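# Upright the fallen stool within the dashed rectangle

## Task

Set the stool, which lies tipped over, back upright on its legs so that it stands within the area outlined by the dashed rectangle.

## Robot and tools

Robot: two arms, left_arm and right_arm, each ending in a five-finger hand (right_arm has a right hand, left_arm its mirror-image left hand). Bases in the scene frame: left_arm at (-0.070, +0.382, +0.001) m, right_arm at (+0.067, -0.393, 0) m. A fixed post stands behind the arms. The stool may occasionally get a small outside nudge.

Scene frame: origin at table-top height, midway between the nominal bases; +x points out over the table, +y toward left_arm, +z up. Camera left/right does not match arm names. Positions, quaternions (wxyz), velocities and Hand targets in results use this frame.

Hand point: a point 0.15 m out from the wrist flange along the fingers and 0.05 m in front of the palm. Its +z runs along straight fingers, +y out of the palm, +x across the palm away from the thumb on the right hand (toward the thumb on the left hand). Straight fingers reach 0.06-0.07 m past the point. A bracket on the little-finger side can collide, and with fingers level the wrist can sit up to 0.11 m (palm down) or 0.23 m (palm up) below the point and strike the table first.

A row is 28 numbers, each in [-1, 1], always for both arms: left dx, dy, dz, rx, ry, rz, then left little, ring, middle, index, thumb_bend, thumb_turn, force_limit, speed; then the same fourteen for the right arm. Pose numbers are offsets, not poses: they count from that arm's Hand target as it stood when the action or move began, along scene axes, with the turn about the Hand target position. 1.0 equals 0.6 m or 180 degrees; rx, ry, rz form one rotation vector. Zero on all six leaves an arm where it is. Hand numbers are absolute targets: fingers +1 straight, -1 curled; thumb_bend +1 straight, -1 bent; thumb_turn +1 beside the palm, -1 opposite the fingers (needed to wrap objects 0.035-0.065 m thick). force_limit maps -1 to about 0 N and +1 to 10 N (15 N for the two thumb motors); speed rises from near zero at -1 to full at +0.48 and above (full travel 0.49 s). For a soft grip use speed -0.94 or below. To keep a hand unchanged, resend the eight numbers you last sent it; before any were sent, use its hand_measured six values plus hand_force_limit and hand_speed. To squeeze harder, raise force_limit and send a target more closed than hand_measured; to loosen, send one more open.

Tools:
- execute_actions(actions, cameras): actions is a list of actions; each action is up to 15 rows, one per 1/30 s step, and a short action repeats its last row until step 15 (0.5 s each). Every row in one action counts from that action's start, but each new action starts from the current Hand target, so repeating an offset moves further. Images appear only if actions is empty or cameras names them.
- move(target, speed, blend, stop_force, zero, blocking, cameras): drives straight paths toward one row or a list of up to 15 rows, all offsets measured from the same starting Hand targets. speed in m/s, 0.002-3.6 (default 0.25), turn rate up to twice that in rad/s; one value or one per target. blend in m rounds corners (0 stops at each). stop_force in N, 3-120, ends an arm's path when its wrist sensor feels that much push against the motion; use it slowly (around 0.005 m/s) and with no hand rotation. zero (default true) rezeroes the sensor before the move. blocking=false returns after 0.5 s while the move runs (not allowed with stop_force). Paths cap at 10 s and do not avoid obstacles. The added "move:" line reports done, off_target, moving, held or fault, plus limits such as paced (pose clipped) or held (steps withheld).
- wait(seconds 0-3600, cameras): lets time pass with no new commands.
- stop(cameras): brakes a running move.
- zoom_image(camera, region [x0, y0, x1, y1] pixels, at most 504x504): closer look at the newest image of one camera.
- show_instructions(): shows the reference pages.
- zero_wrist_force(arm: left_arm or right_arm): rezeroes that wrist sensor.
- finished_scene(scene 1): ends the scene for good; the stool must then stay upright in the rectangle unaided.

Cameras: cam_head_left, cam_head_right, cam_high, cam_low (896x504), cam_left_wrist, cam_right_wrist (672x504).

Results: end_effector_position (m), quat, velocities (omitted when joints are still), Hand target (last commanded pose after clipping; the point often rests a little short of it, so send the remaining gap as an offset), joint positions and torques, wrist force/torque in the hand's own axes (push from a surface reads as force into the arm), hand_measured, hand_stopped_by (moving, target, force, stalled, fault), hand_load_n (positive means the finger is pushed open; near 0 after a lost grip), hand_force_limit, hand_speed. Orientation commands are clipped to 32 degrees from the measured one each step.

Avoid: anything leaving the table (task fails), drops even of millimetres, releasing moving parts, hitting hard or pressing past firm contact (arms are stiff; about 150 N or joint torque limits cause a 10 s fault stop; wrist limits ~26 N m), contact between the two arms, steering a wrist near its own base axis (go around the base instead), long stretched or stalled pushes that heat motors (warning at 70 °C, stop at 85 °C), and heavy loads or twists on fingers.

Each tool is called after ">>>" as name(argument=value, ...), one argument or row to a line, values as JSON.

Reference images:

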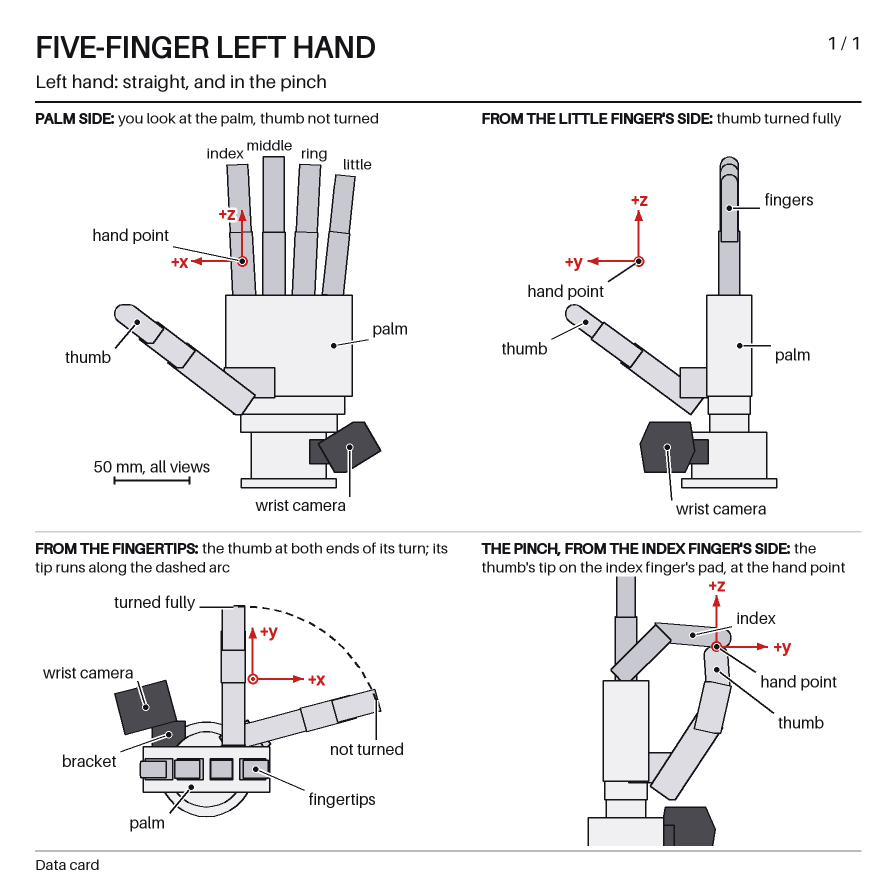

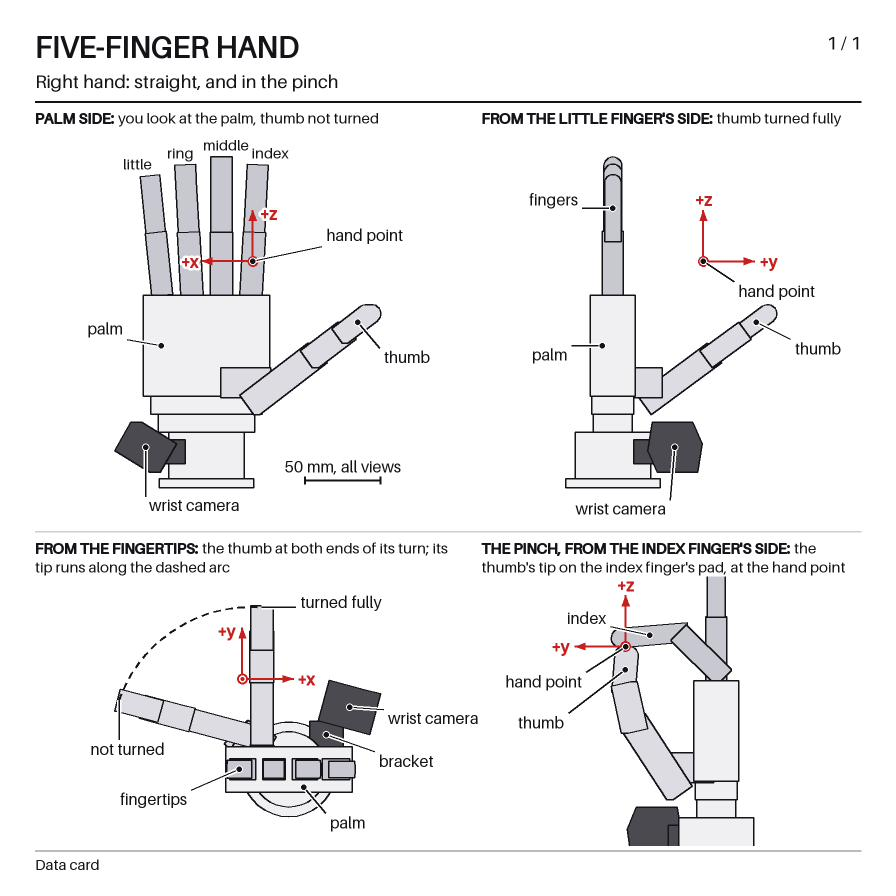

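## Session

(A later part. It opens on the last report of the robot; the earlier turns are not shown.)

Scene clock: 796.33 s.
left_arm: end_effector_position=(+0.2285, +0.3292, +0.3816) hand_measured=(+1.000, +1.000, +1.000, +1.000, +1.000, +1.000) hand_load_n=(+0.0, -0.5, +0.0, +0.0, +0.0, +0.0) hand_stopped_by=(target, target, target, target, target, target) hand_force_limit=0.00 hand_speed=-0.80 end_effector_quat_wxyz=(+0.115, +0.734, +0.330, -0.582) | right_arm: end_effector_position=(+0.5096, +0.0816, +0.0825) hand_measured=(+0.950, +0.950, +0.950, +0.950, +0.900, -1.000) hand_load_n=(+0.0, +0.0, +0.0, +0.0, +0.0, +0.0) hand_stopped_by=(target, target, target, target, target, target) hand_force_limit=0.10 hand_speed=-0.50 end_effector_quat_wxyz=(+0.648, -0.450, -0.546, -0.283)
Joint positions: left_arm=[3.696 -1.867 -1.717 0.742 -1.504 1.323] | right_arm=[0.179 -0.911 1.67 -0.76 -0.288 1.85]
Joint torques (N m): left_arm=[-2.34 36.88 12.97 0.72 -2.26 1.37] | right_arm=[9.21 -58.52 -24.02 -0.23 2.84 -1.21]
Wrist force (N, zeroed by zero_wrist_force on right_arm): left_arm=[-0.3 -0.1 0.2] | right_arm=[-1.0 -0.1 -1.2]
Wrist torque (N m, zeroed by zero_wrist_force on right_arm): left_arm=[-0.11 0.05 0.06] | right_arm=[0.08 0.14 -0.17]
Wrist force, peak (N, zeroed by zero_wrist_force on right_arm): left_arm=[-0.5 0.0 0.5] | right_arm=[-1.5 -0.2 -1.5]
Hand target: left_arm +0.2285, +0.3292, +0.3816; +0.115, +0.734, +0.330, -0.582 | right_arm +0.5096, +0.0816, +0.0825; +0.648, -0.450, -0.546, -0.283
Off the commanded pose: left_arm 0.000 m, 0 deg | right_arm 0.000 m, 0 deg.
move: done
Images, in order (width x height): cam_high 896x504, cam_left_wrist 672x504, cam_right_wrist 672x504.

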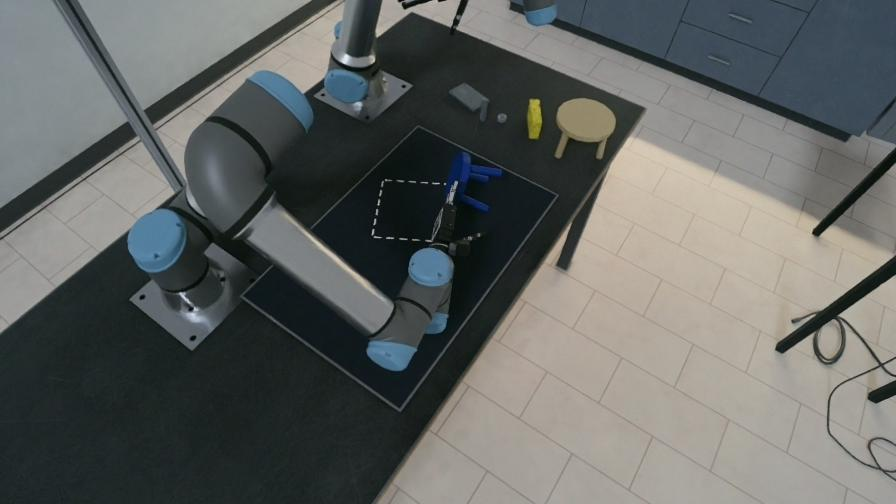

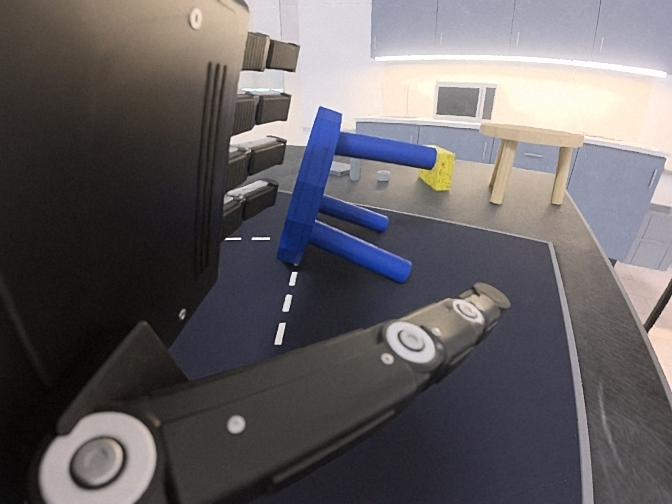

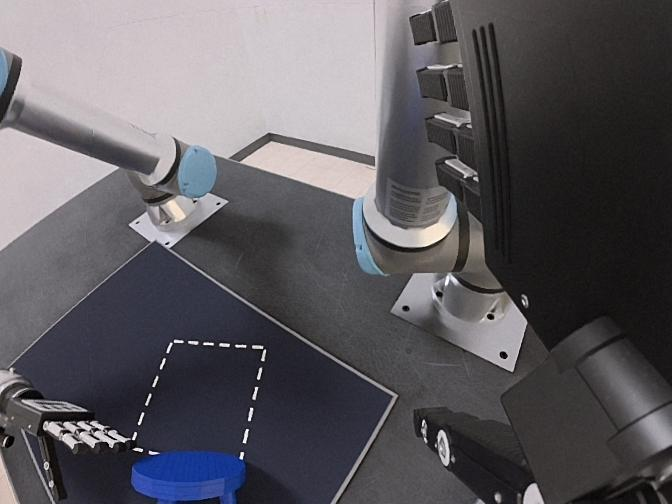

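>>> move(
  target=[0,0,0,0,0,0,1,1,1,1,1,1,0,-0.8,-0.0497,0.087,-0.0167,0,0,0,0.95,0.95,0.95,0.95,0.9,-1,0.1,-0.5],
  speed=0.05,
  stop_force=4,
  cameras=["cam_left_wrist","cam_high","cam_right_wrist"],
)

>>> zoom_image(
  camera="cam_high",
  region=[420, 140, 520, 240],
)

Scene clock: 820.33 s.
left_arm: end_effector_position=(+0.2285, +0.3292, +0.3816) hand_measured=(+1.000, +1.000, +1.000, +1.000, +1.000, +1.000) hand_load_n=(-0.5, +0.5, +0.0, +0.0, +0.0, +0.0) hand_stopped_by=(target, target, target, target, target, target) hand_force_limit=0.00 hand_speed=-0.80 end_effector_quat_wxyz=(+0.115, +0.734, +0.330, -0.582) | right_arm: end_effector_position=(+0.4798, +0.1338, +0.0724) hand_measured=(+0.950, +0.950, +0.950, +0.950, +0.900, -1.000) hand_load_n=(+0.0, +0.0, +0.0, +0.0, +0.0, +0.0) hand_stopped_by=(target, target, target, target, target, target) hand_force_limit=0.10 hand_speed=-0.50 end_effector_quat_wxyz=(+0.648, -0.450, -0.546, -0.283)
Joint positions: left_arm=[3.696 -1.867 -1.717 0.742 -1.504 1.323] | right_arm=[0.285 -0.899 1.683 -0.786 -0.182 1.851]
Joint torques (N m): left_arm=[-2.3 36.92 12.06 0.66 -2.13 1.32] | right_arm=[-7.31 -58.67 -18.93 1.39 -2.9 0.11]
Wrist force (N, zeroed by zero_wrist_force on right_arm): left_arm=[-0.4 -0.1 0.3] | right_arm=[-0.8 -0.2 -0.9]
Wrist torque (N m, zeroed by zero_wrist_force on right_arm): left_arm=[-0.11 0.07 0.06] | right_arm=[0.02 0.15 -0.14]
Wrist force, peak (N, zeroed by zero_wrist_force on right_arm): left_arm=[-0.5 -0.2 0.5] | right_arm=[-0.7 -0.2 -1.9]
Hand target: left_arm +0.2285, +0.3292, +0.3816; +0.115, +0.734, +0.330, -0.582 | right_arm +0.4798, +0.1338, +0.0725; +0.648, -0.450, -0.546, -0.283
Off the commanded pose: left_arm 0.000 m, 0 deg | right_arm 0.000 m, 0 deg.
move: done
Images, in order (width x height): cam_high 896x504, cam_left_wrist 672x504, cam_right_wrist 672x504.

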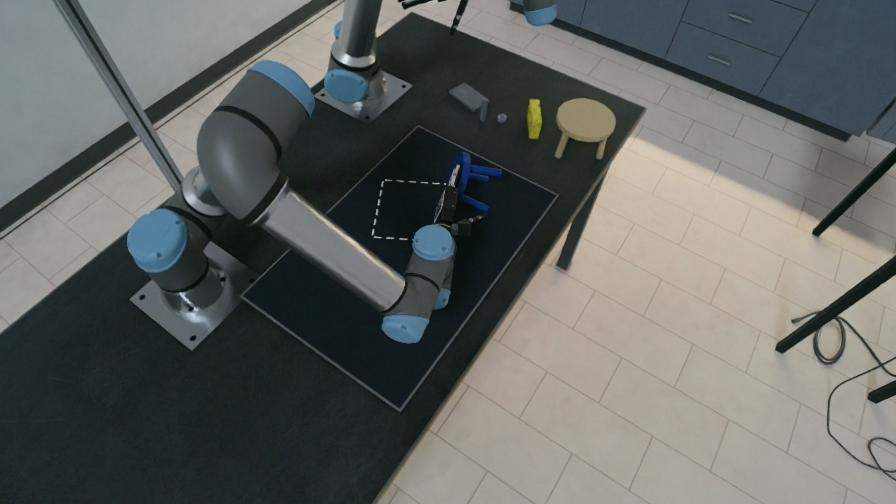

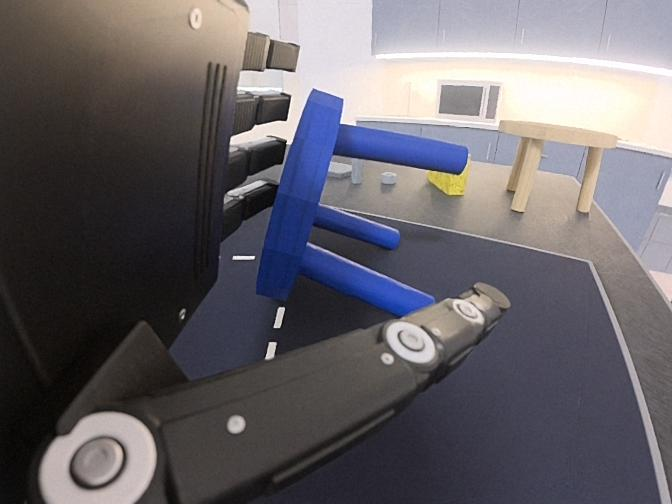

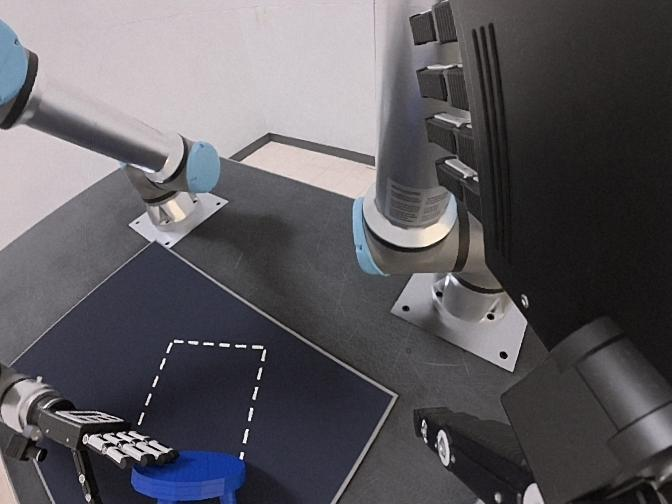

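Scaled by 5.040 from the camera's image (finer frame: 1280x720).

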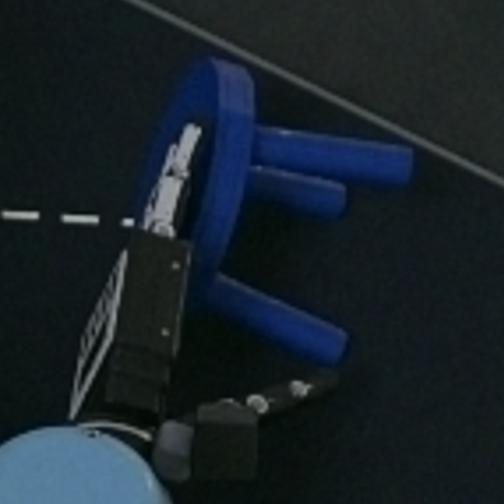

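>>> move(
  target=[0,0,0,0,0,0,1,1,1,1,1,1,0,-0.8,-0.0303,0.0594,0,0,0,0,0.95,0.95,0.95,0.95,0.9,-1,0.1,-0.5],
  speed=0.04,
  stop_force=4,
  cameras=["cam_left_wrist","cam_high","cam_right_wrist"],
)

>>> zoom_image(
  camera="cam_high",
  region=[420, 140, 520, 240],
)

>>> zoom_image(
  camera="cam_right_wrist",
  region=[60, 380, 260, 504],
)

Scene clock: 828.13 s.
left_arm: end_effector_position=(+0.2285, +0.3292, +0.3816) hand_measured=(+1.000, +1.000, +1.000, +1.000, +1.000, +1.000) hand_load_n=(+0.0, +0.0, +0.0, +0.0, +0.0, +0.0) hand_stopped_by=(target, target, target, target, target, target) hand_force_limit=0.00 hand_speed=-0.80 end_effector_quat_wxyz=(+0.115, +0.734, +0.330, -0.582) | right_arm: end_effector_position=(+0.4616, +0.1695, +0.0724) hand_measured=(+0.950, +0.950, +0.950, +0.950, +0.900, -1.000) hand_load_n=(+0.0, +0.0, +0.0, +0.0, +0.0, +0.0) hand_stopped_by=(target, target, target, target, target, target) hand_force_limit=0.10 hand_speed=-0.50 end_effector_quat_wxyz=(+0.648, -0.450, -0.546, -0.283)
Joint positions: left_arm=[3.696 -1.867 -1.717 0.742 -1.504 1.323] | right_arm=[0.358 -0.893 1.671 -0.782 -0.11 1.853]
Joint torques (N m): left_arm=[-0.91 35.89 13.33 0.96 -2.17 1.45] | right_arm=[-7.47 -42.08 -6.37 1.33 -2.96 -1.26]
Wrist force (N, zeroed by zero_wrist_force on right_arm): left_arm=[-0.3 -0.1 0.2] | right_arm=[-0.9 -0.5 -0.5]
Wrist torque (N m, zeroed by zero_wrist_force on right_arm): left_arm=[-0.10 0.05 0.06] | right_arm=[-0.05 0.11 -0.16]
Wrist force, peak (N, zeroed by zero_wrist_force on right_arm): left_arm=[-0.8 -0.1 0.2] | right_arm=[-1.0 -0.4 -1.3]
Hand target: left_arm +0.2285, +0.3292, +0.3816; +0.115, +0.734, +0.330, -0.582 | right_arm +0.4616, +0.1695, +0.0725; +0.648, -0.450, -0.546, -0.283
Off the commanded pose: left_arm 0.000 m, 0 deg | right_arm 0.000 m, 0 deg.
move: done
Images, in order (width x height): cam_high 896x504, cam_left_wrist 672x504, cam_right_wrist 672x504.

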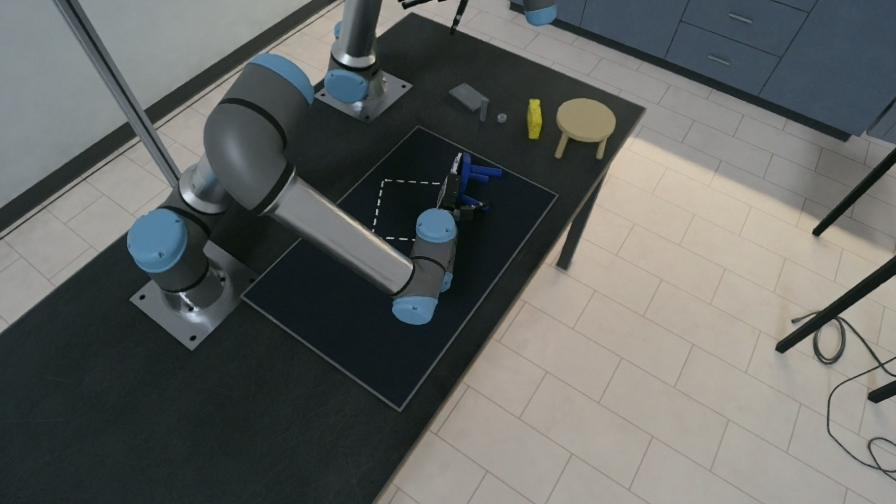

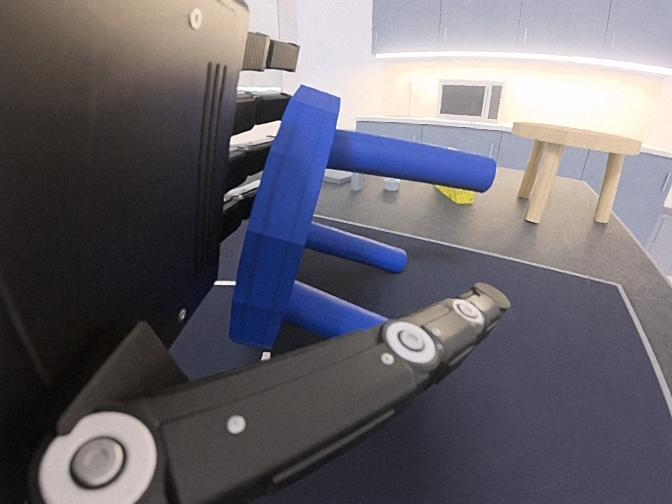

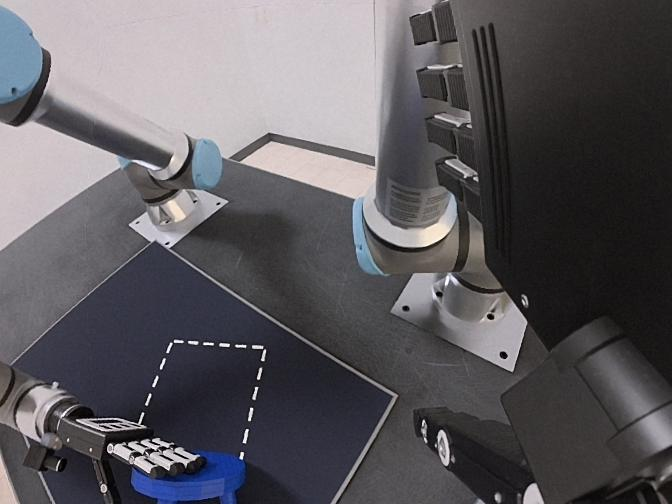

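Scaled by 5.040 from the camera's image (finer frame: 1280x720).

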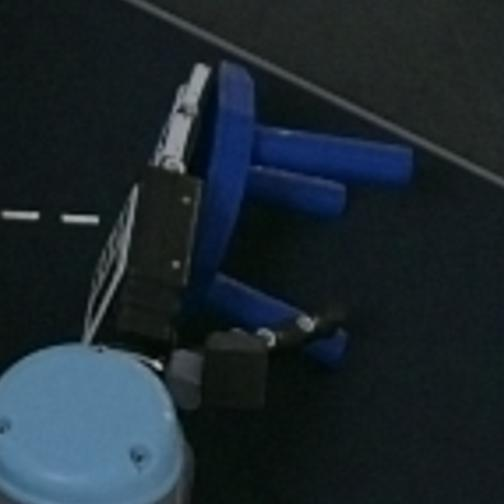

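Scaled by 2.520 from the camera's image (finer frame: 960x720).

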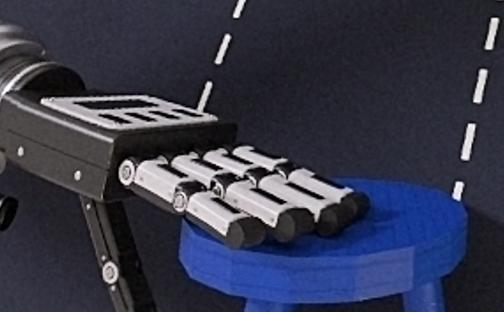

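>>> move(
  target=[
    [0,0,0,0,0,0,1,1,1,1,1,1,0,-0.8,-0.0091,0.0178,0,0,0,0,0.95,0.95,0.95,0.95,0.9,-1,0.1,-0.5],
  ],
  speed=0.03,
  stop_force=4,
)

>>> move(
  target=[
    [0,0,0,0,0,0,1,1,1,1,1,1,0,-0.8,0.0286,0.0146,-0.0092,0,0,0,0.95,0.95,0.95,0.95,0.9,-1,0.1,-0.5],
  ],
  speed=0.01,
  stop_force=3,
  cameras=["cam_left_wrist","cam_high","cam_right_wrist"],
)

Scene clock: 840.47 s.
left_arm: end_effector_position=(+0.2285, +0.3292, +0.3816) hand_measured=(+1.000, +1.000, +1.000, +1.000, +1.000, +1.000) hand_load_n=(+0.0, +0.0, +0.0, +0.0, +0.0, +0.0) hand_stopped_by=(target, target, target, target, target, target) hand_force_limit=0.00 hand_speed=-0.80 end_effector_quat_wxyz=(+0.115, +0.734, +0.330, -0.582) | right_arm: end_effector_position=(+0.4562, +0.1802, +0.0725) hand_measured=(+0.950, +0.950, +0.950, +0.950, +0.900, -1.000) hand_load_n=(-0.5, +0.0, +0.0, +0.0, +0.0, +0.0) hand_stopped_by=(target, target, target, target, target, target) hand_force_limit=0.10 hand_speed=-0.50 end_effector_quat_wxyz=(+0.648, -0.450, -0.546, -0.283)
Joint positions: left_arm=[3.696 -1.867 -1.717 0.742 -1.504 1.323] | right_arm=[0.38 -0.891 1.666 -0.78 -0.088 1.854]
Joint torques (N m): left_arm=[-1.94 36.53 13.4 0.61 -2 1.28] | right_arm=[-7.52 -35.52 -7.91 1.31 -2.98 -1.3]
Wrist force (N, zeroed by zero_wrist_force on right_arm): left_arm=[-0.4 0.0 0.2] | right_arm=[-1.0 -0.5 -0.7]
Wrist torque (N m, zeroed by zero_wrist_force on right_arm): left_arm=[-0.08 0.07 0.05] | right_arm=[-0.04 0.13 -0.14]
Wrist force, peak (N, zeroed by zero_wrist_force on right_arm): left_arm=[-0.6 -0.1 0.4] | right_arm=[-1.4 -0.7 -0.7]
Hand target: left_arm +0.2285, +0.3292, +0.3816; +0.115, +0.734, +0.330, -0.582 | right_arm +0.4562, +0.1801, +0.0725; +0.648, -0.450, -0.546, -0.283
Off the commanded pose: left_arm 0.000 m, 0 deg | right_arm 0.000 m, 0 deg.
move: done

Scene clock: 842.10 s.
left_arm: end_effector_position=(+0.2285, +0.3292, +0.3816) hand_measured=(+1.000, +1.000, +1.000, +1.000, +1.000, +1.000) hand_load_n=(+0.0, +0.0, +0.0, +0.0, +0.0, +0.0) hand_stopped_by=(target, target, target, target, target, target) hand_force_limit=0.00 hand_speed=-0.80 end_effector_quat_wxyz=(+0.115, +0.734, +0.330, -0.582) | right_arm: end_effector_position=(+0.4601, +0.1821, +0.0712) hand_measured=(+0.950, +0.950, +0.950, +0.950, +0.900, -1.000) hand_load_n=(+0.0, +0.0, +0.5, +2.0, +0.0, +0.0) hand_stopped_by=(target, target, target, target, target, target) hand_force_limit=0.10 hand_speed=-0.50 end_effector_quat_wxyz=(+0.648, -0.450, -0.546, -0.283)
Joint positions: left_arm=[3.696 -1.867 -1.717 0.742 -1.504 1.323] | right_arm=[0.381 -0.881 1.652 -0.777 -0.087 1.855]
Joint torques (N m): left_arm=[-2.62 35.55 13.12 0.68 -2.16 1.6] | right_arm=[-6.88 -58.93 -7.26 -1.74 -1.93 0.71]
Wrist force (N, zeroed by zero_wrist_force on right_arm): left_arm=[-0.4 -0.1 0.3] | right_arm=[0.3 -2.7 -1.0]
Wrist torque (N m, zeroed by zero_wrist_force on right_arm): left_arm=[-0.11 0.07 0.06] | right_arm=[0.03 0.09 -0.07]
Wrist force, peak (N, zeroed by zero_wrist_force on right_arm): left_arm=[-0.6 -0.1 0.6] | right_arm=[1.7 -4.7 -0.7]
Hand target: left_arm +0.2285, +0.3292, +0.3816; +0.115, +0.734, +0.330, -0.582 | right_arm +0.4601, +0.1821, +0.0712; +0.648, -0.450, -0.546, -0.283 (not the last commanded pose)
Off the commanded pose: left_arm 0.000 m, 0 deg | right_arm 0.015 m, 0 deg.
move: contact (right_arm)
Images, in order (width x height): cam_high 896x504, cam_left_wrist 672x504, cam_right_wrist 672x504.

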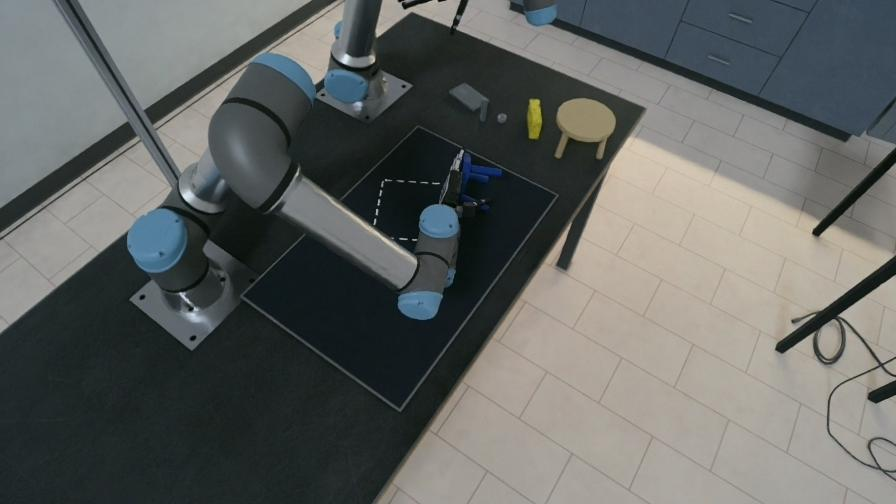

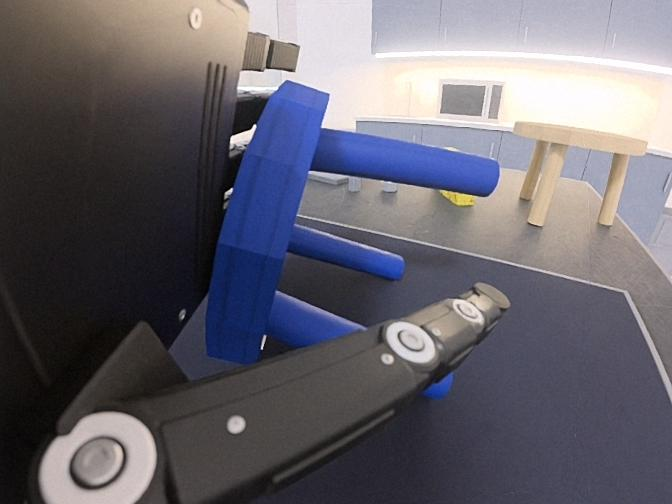

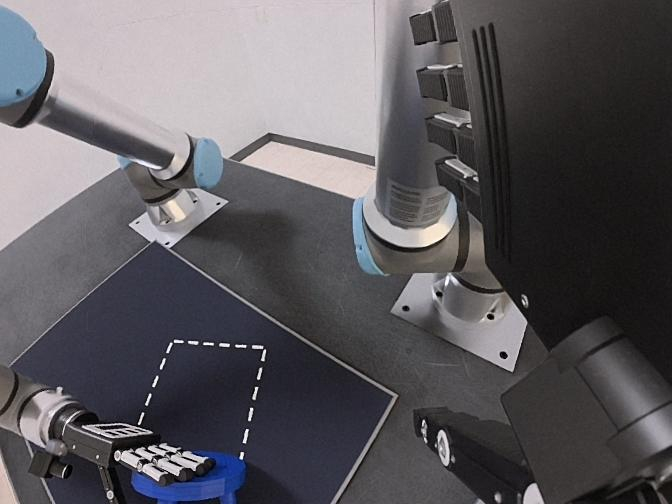

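>>> move(
  target=[0,0,0,0,0,0,1,1,1,1,1,1,0,-0.8,0,0,0,0,0,0,0.95,0.95,0.95,0.95,-0.9,-1,-0.2,-0.8],
  cameras=["cam_left_wrist","cam_right_wrist"],
)

Scene clock: 849.80 s.
left_arm: end_effector_position=(+0.2285, +0.3292, +0.3816) hand_measured=(+1.000, +1.000, +1.000, +1.000, +1.000, +1.000) hand_load_n=(+0.0, +0.0, +0.0, +0.0, +0.0, +0.0) hand_stopped_by=(target, target, target, target, target, target) hand_force_limit=0.00 hand_speed=-0.80 end_effector_quat_wxyz=(+0.115, +0.734, +0.330, -0.582) | right_arm: end_effector_position=(+0.4601, +0.1821, +0.0712) hand_measured=(+0.950, +0.950, +0.950, +0.950, -0.392, -1.000) hand_load_n=(+0.0, +0.0, +0.5, +2.0, +6.0, +1.0) hand_stopped_by=(target, target, target, target, force, target) hand_force_limit=-0.20 hand_speed=-0.80 end_effector_quat_wxyz=(+0.648, -0.450, -0.546, -0.283)
Joint positions: left_arm=[3.696 -1.867 -1.717 0.742 -1.504 1.323] | right_arm=[0.381 -0.881 1.652 -0.777 -0.087 1.855]
Joint torques (N m): left_arm=[-2.32 36.27 14.04 0.62 -2.12 1.46] | right_arm=[-7.32 -58.76 -7.59 -1.36 -2.21 1.27]
Wrist force (N, zeroed by zero_wrist_force on right_arm): left_arm=[-0.3 0.1 0.3] | right_arm=[-1.6 -1.2 -0.2]
Wrist torque (N m, zeroed by zero_wrist_force on right_arm): left_arm=[-0.08 0.05 0.06] | right_arm=[-0.02 0.14 -0.05]
Wrist force, peak (N, zeroed by zero_wrist_force on right_arm): left_arm=[-0.6 -0.4 0.3] | right_arm=[0.6 -3.3 -1.2]
Hand target: left_arm +0.2285, +0.3292, +0.3816; +0.115, +0.734, +0.330, -0.582 | right_arm +0.4601, +0.1821, +0.0712; +0.648, -0.450, -0.546, -0.283
Off the commanded pose: left_arm 0.000 m, 0 deg | right_arm 0.000 m, 0 deg.
move: done

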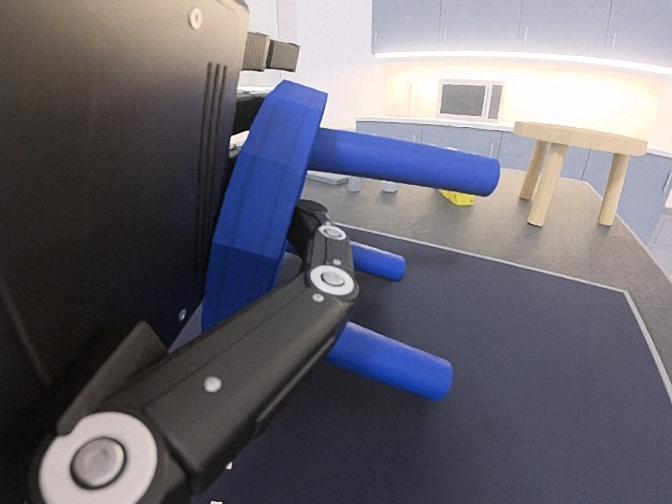

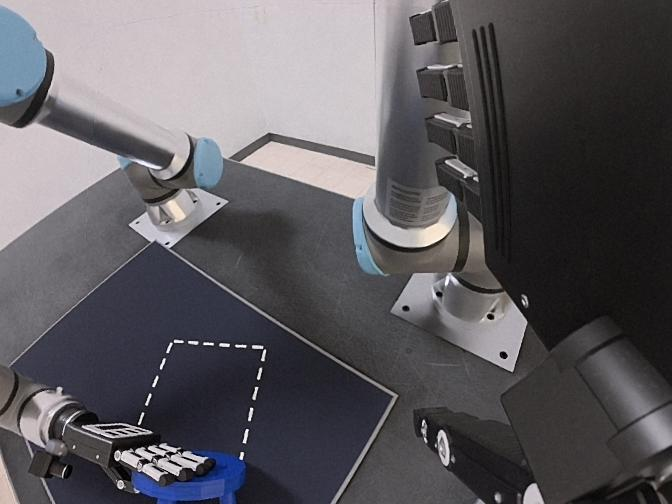

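>>> move(
  target=[0,0,0,0,0,0,1,1,1,1,1,1,0,-0.8,0,0,0,0,0,0,0.95,0.95,0.95,0.95,-0.95,-1,0.4,-0.85],
)

Scene clock: 851.53 s.
left_arm: end_effector_position=(+0.2285, +0.3292, +0.3816) hand_measured=(+1.000, +1.000, +1.000, +1.000, +1.000, +1.000) hand_load_n=(+0.0, +0.0, +0.0, +0.0, +0.0, +0.0) hand_stopped_by=(target, target, target, target, target, target) hand_force_limit=0.00 hand_speed=-0.80 end_effector_quat_wxyz=(+0.115, +0.734, +0.330, -0.582) | right_arm: end_effector_position=(+0.4601, +0.1821, +0.0712) hand_measured=(+0.950, +0.950, +0.950, +0.950, -0.420, -1.000) hand_load_n=(+0.0, +0.0, +1.0, +2.0, +11.0, +1.0) hand_stopped_by=(target, target, target, target, force, target) hand_force_limit=0.40 hand_speed=-0.85 end_effector_quat_wxyz=(+0.648, -0.450, -0.546, -0.283)
Joint positions: left_arm=[3.696 -1.867 -1.717 0.742 -1.504 1.323] | right_arm=[0.381 -0.881 1.652 -0.777 -0.087 1.855]
Joint torques (N m): left_arm=[-3.16 36.32 13.01 0.71 -2.26 1.46] | right_arm=[-7.21 -59.16 -9.25 -0.56 -2.32 1.07]
Wrist force (N, zeroed by zero_wrist_force on right_arm): left_arm=[-0.3 -0.2 0.3] | right_arm=[-1.3 -1.8 -0.2]
Wrist torque (N m, zeroed by zero_wrist_force on right_arm): left_arm=[-0.12 0.06 0.07] | right_arm=[-0.04 0.13 -0.02]
Wrist force, peak (N, zeroed by zero_wrist_force on right_arm): left_arm=[-0.6 -0.2 0.5] | right_arm=[-1.6 -2.0 -0.6]
Hand target: left_arm +0.2285, +0.3292, +0.3816; +0.115, +0.734, +0.330, -0.582 | right_arm +0.4601, +0.1821, +0.0712; +0.648, -0.450, -0.546, -0.283
Off the commanded pose: left_arm 0.000 m, 0 deg | right_arm 0.000 m, 0 deg.
move: done

>>> move(
  target=[0,0,0,0,0,0,1,1,1,1,1,1,0,-0.8,0,0,0.03,0,0,0,0.95,0.95,0.95,0.95,-0.95,-1,0.4,-0.85],
  speed=0.03,
  stop_force=15,
  cameras=["cam_left_wrist","cam_right_wrist","cam_low"],
)

Scene clock: 855.57 s.
left_arm: end_effector_position=(+0.2285, +0.3292, +0.3816) hand_measured=(+1.000, +1.000, +1.000, +1.000, +1.000, +1.000) hand_load_n=(+0.0, +0.0, +0.0, +0.0, +0.0, +0.0) hand_stopped_by=(target, target, target, target, target, target) hand_force_limit=0.00 hand_speed=-0.80 end_effector_quat_wxyz=(+0.115, +0.734, +0.330, -0.582) | right_arm: end_effector_position=(+0.4601, +0.1821, +0.0892) hand_measured=(+0.950, +0.950, +0.950, +0.950, -0.420, -1.000) hand_load_n=(+0.0, +0.0, +1.0, +0.0, +9.0, +1.0) hand_stopped_by=(target, target, target, target, force, target) hand_force_limit=0.40 hand_speed=-0.85 end_effector_quat_wxyz=(+0.648, -0.450, -0.546, -0.283)
Joint positions: left_arm=[3.696 -1.867 -1.717 0.742 -1.504 1.323] | right_arm=[0.381 -0.91 1.645 -0.741 -0.087 1.855]
Joint torques (N m): left_arm=[-0.92 35.87 13.83 0.63 -2.16 1.23] | right_arm=[-2.68 -32.37 -25.69 1.33 -0.71 -1.53]
Wrist force (N, zeroed by zero_wrist_force on right_arm): left_arm=[-0.3 -0.1 0.5] | right_arm=[-3.4 1.0 -0.7]
Wrist torque (N m, zeroed by zero_wrist_force on right_arm): left_arm=[-0.11 0.06 0.06] | right_arm=[0.14 0.08 -0.12]
Wrist force, peak (N, zeroed by zero_wrist_force on right_arm): left_arm=[-0.7 -0.1 0.4] | right_arm=[-3.5 1.2 -0.9]
Hand target: left_arm +0.2285, +0.3292, +0.3816; +0.115, +0.734, +0.330, -0.582 | right_arm +0.4601, +0.1821, +0.0892; +0.648, -0.450, -0.546, -0.283
Off the commanded pose: left_arm 0.000 m, 0 deg | right_arm 0.000 m, 0 deg.
move: done
Images, in order (width x height): cam_low 896x504, cam_left_wrist 672x504, cam_right_wrist 672x504.

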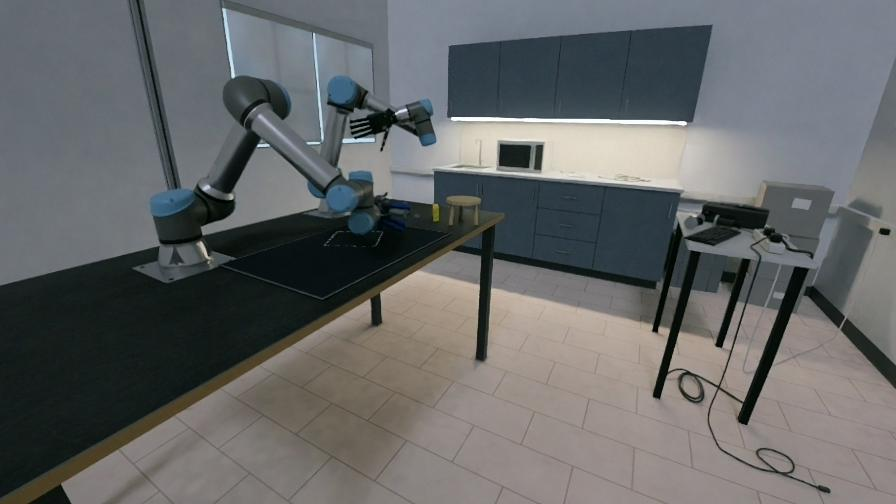

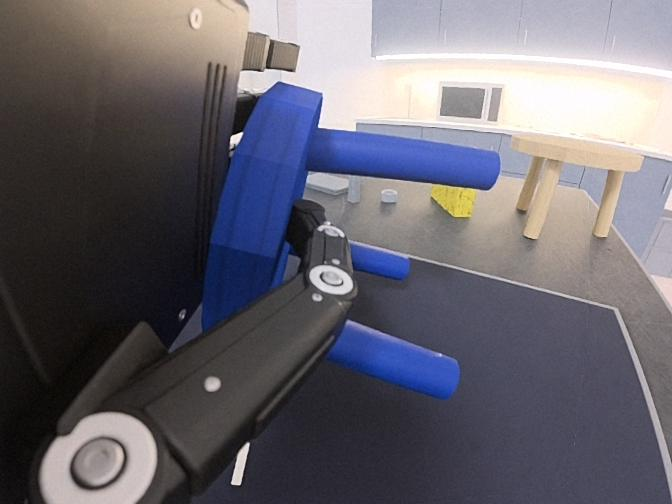

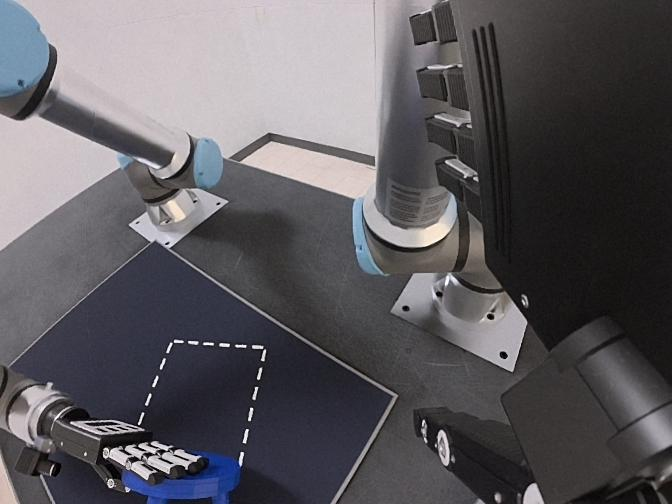

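>>> move(
  target=[
    [0,0,0,0,0,0,1,1,1,1,1,1,0,-0.8,0,0,0.13,0,0,0,0.95,0.95,0.95,0.95,-0.95,-1,0.4,-0.85],
    [0,0,0,0,0,0,1,1,1,1,1,1,0,-0.8,0,0,0.13,-0.1866,0.3663,0,0.95,0.95,0.95,0.95,-0.95,-1,0.4,-0.85],
  ],
  speed=[0.08,0.12],
  blend=[0.01,0],
  cameras=["all"],
)

Scene clock: 868.70 s.
left_arm: end_effector_position=(+0.2285, +0.3292, +0.3816) hand_measured=(+1.000, +1.000, +1.000, +1.000, +1.000, +1.000) hand_load_n=(+0.0, +0.0, +0.0, +0.0, +0.0, +0.0) hand_stopped_by=(target, target, target, target, target, target) hand_force_limit=0.00 hand_speed=-0.80 end_effector_quat_wxyz=(+0.115, +0.734, +0.330, -0.582) | right_arm: end_effector_position=(+0.4600, +0.1821, +0.1672) hand_measured=(+0.950, +0.950, +0.950, +0.950, -0.420, -1.000) hand_load_n=(+0.0, +0.0, +0.5, -0.5, +9.0, +1.0) hand_stopped_by=(target, target, target, target, force, target) hand_force_limit=0.40 hand_speed=-0.85 end_effector_quat_wxyz=(+0.687, -0.688, -0.166, +0.165) end_effector_velocity=(+0.000, +0.000, +0.000) end_effector_angular_velocity=(+0.000, +0.001, -0.001)
Joint positions: left_arm=[3.696 -1.867 -1.717 0.742 -1.504 1.323] | right_arm=[0.392 -0.867 1.285 -0.425 -0.077 3.148]
Joint velocities: left_arm=[within noise] | right_arm=[0 0 0 0.006 0.001 -0.005]
Joint torques (N m): left_arm=[-1.37 36.06 13.58 0.75 -2.01 1.44] | right_arm=[8.79 -58.21 -26.67 1.46 2.74 -1.41]
Wrist force (N, zeroed by zero_wrist_force on right_arm): left_arm=[-0.3 -0.1 0.1] | right_arm=[-2.4 2.7 -1.1]
Wrist torque (N m, zeroed by zero_wrist_force on right_arm): left_arm=[-0.09 0.04 0.06] | right_arm=[0.10 0.36 -0.47]
Wrist force, peak (N, zeroed by zero_wrist_force on right_arm): left_arm=[-0.6 -0.2 0.5] | right_arm=[-4.4 1.7 -0.7]
Hand target: left_arm +0.2285, +0.3292, +0.3816; +0.115, +0.734, +0.330, -0.582 | right_arm +0.4601, +0.1821, +0.1672; +0.687, -0.688, -0.166, +0.165
Off the commanded pose: left_arm 0.000 m, 0 deg | right_arm 0.000 m, 0 deg.
move: done

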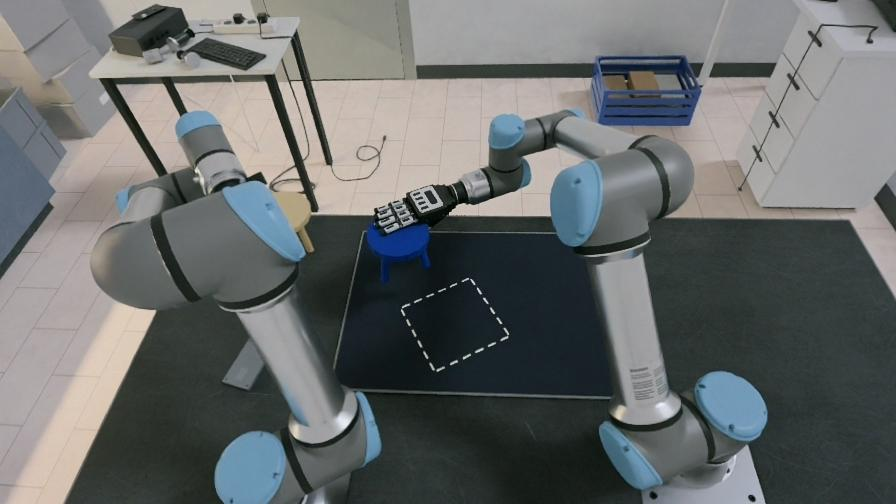

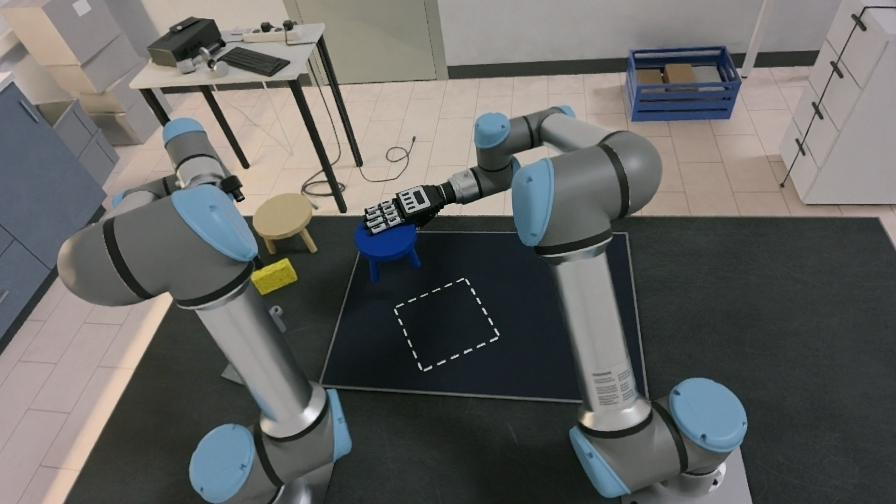

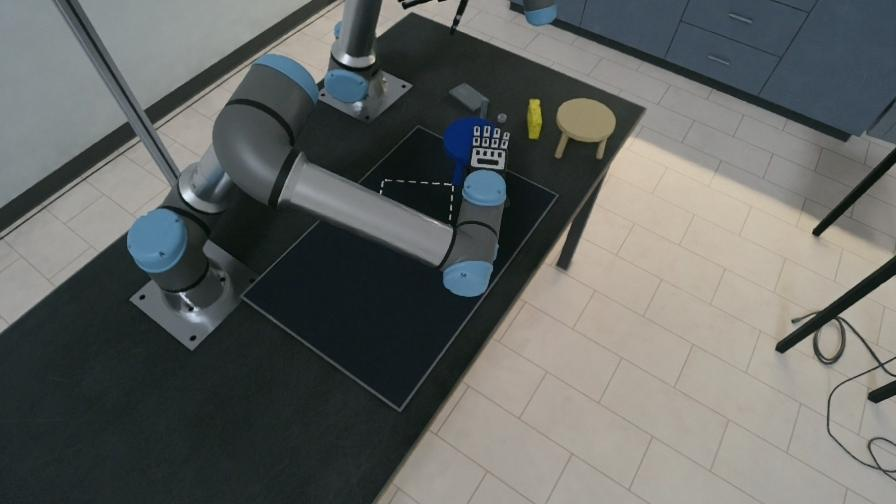

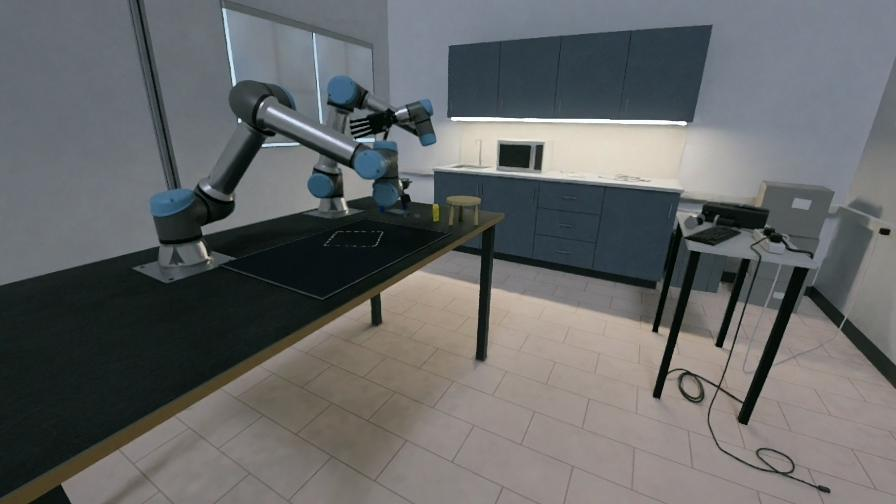

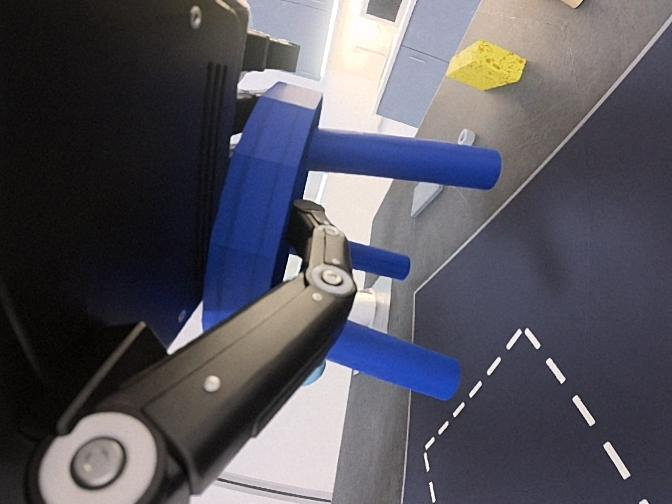

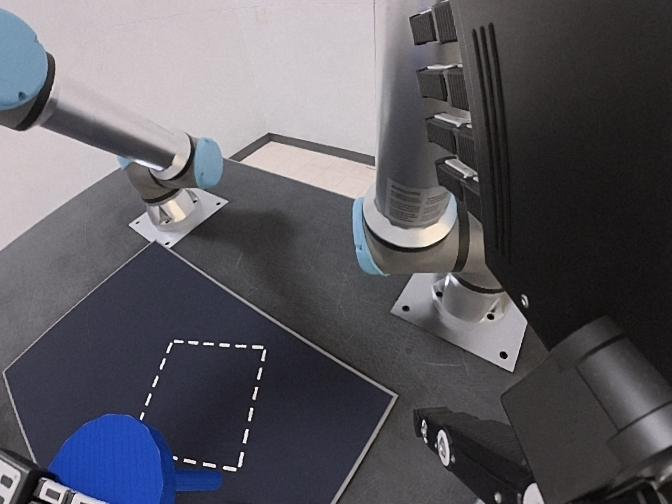

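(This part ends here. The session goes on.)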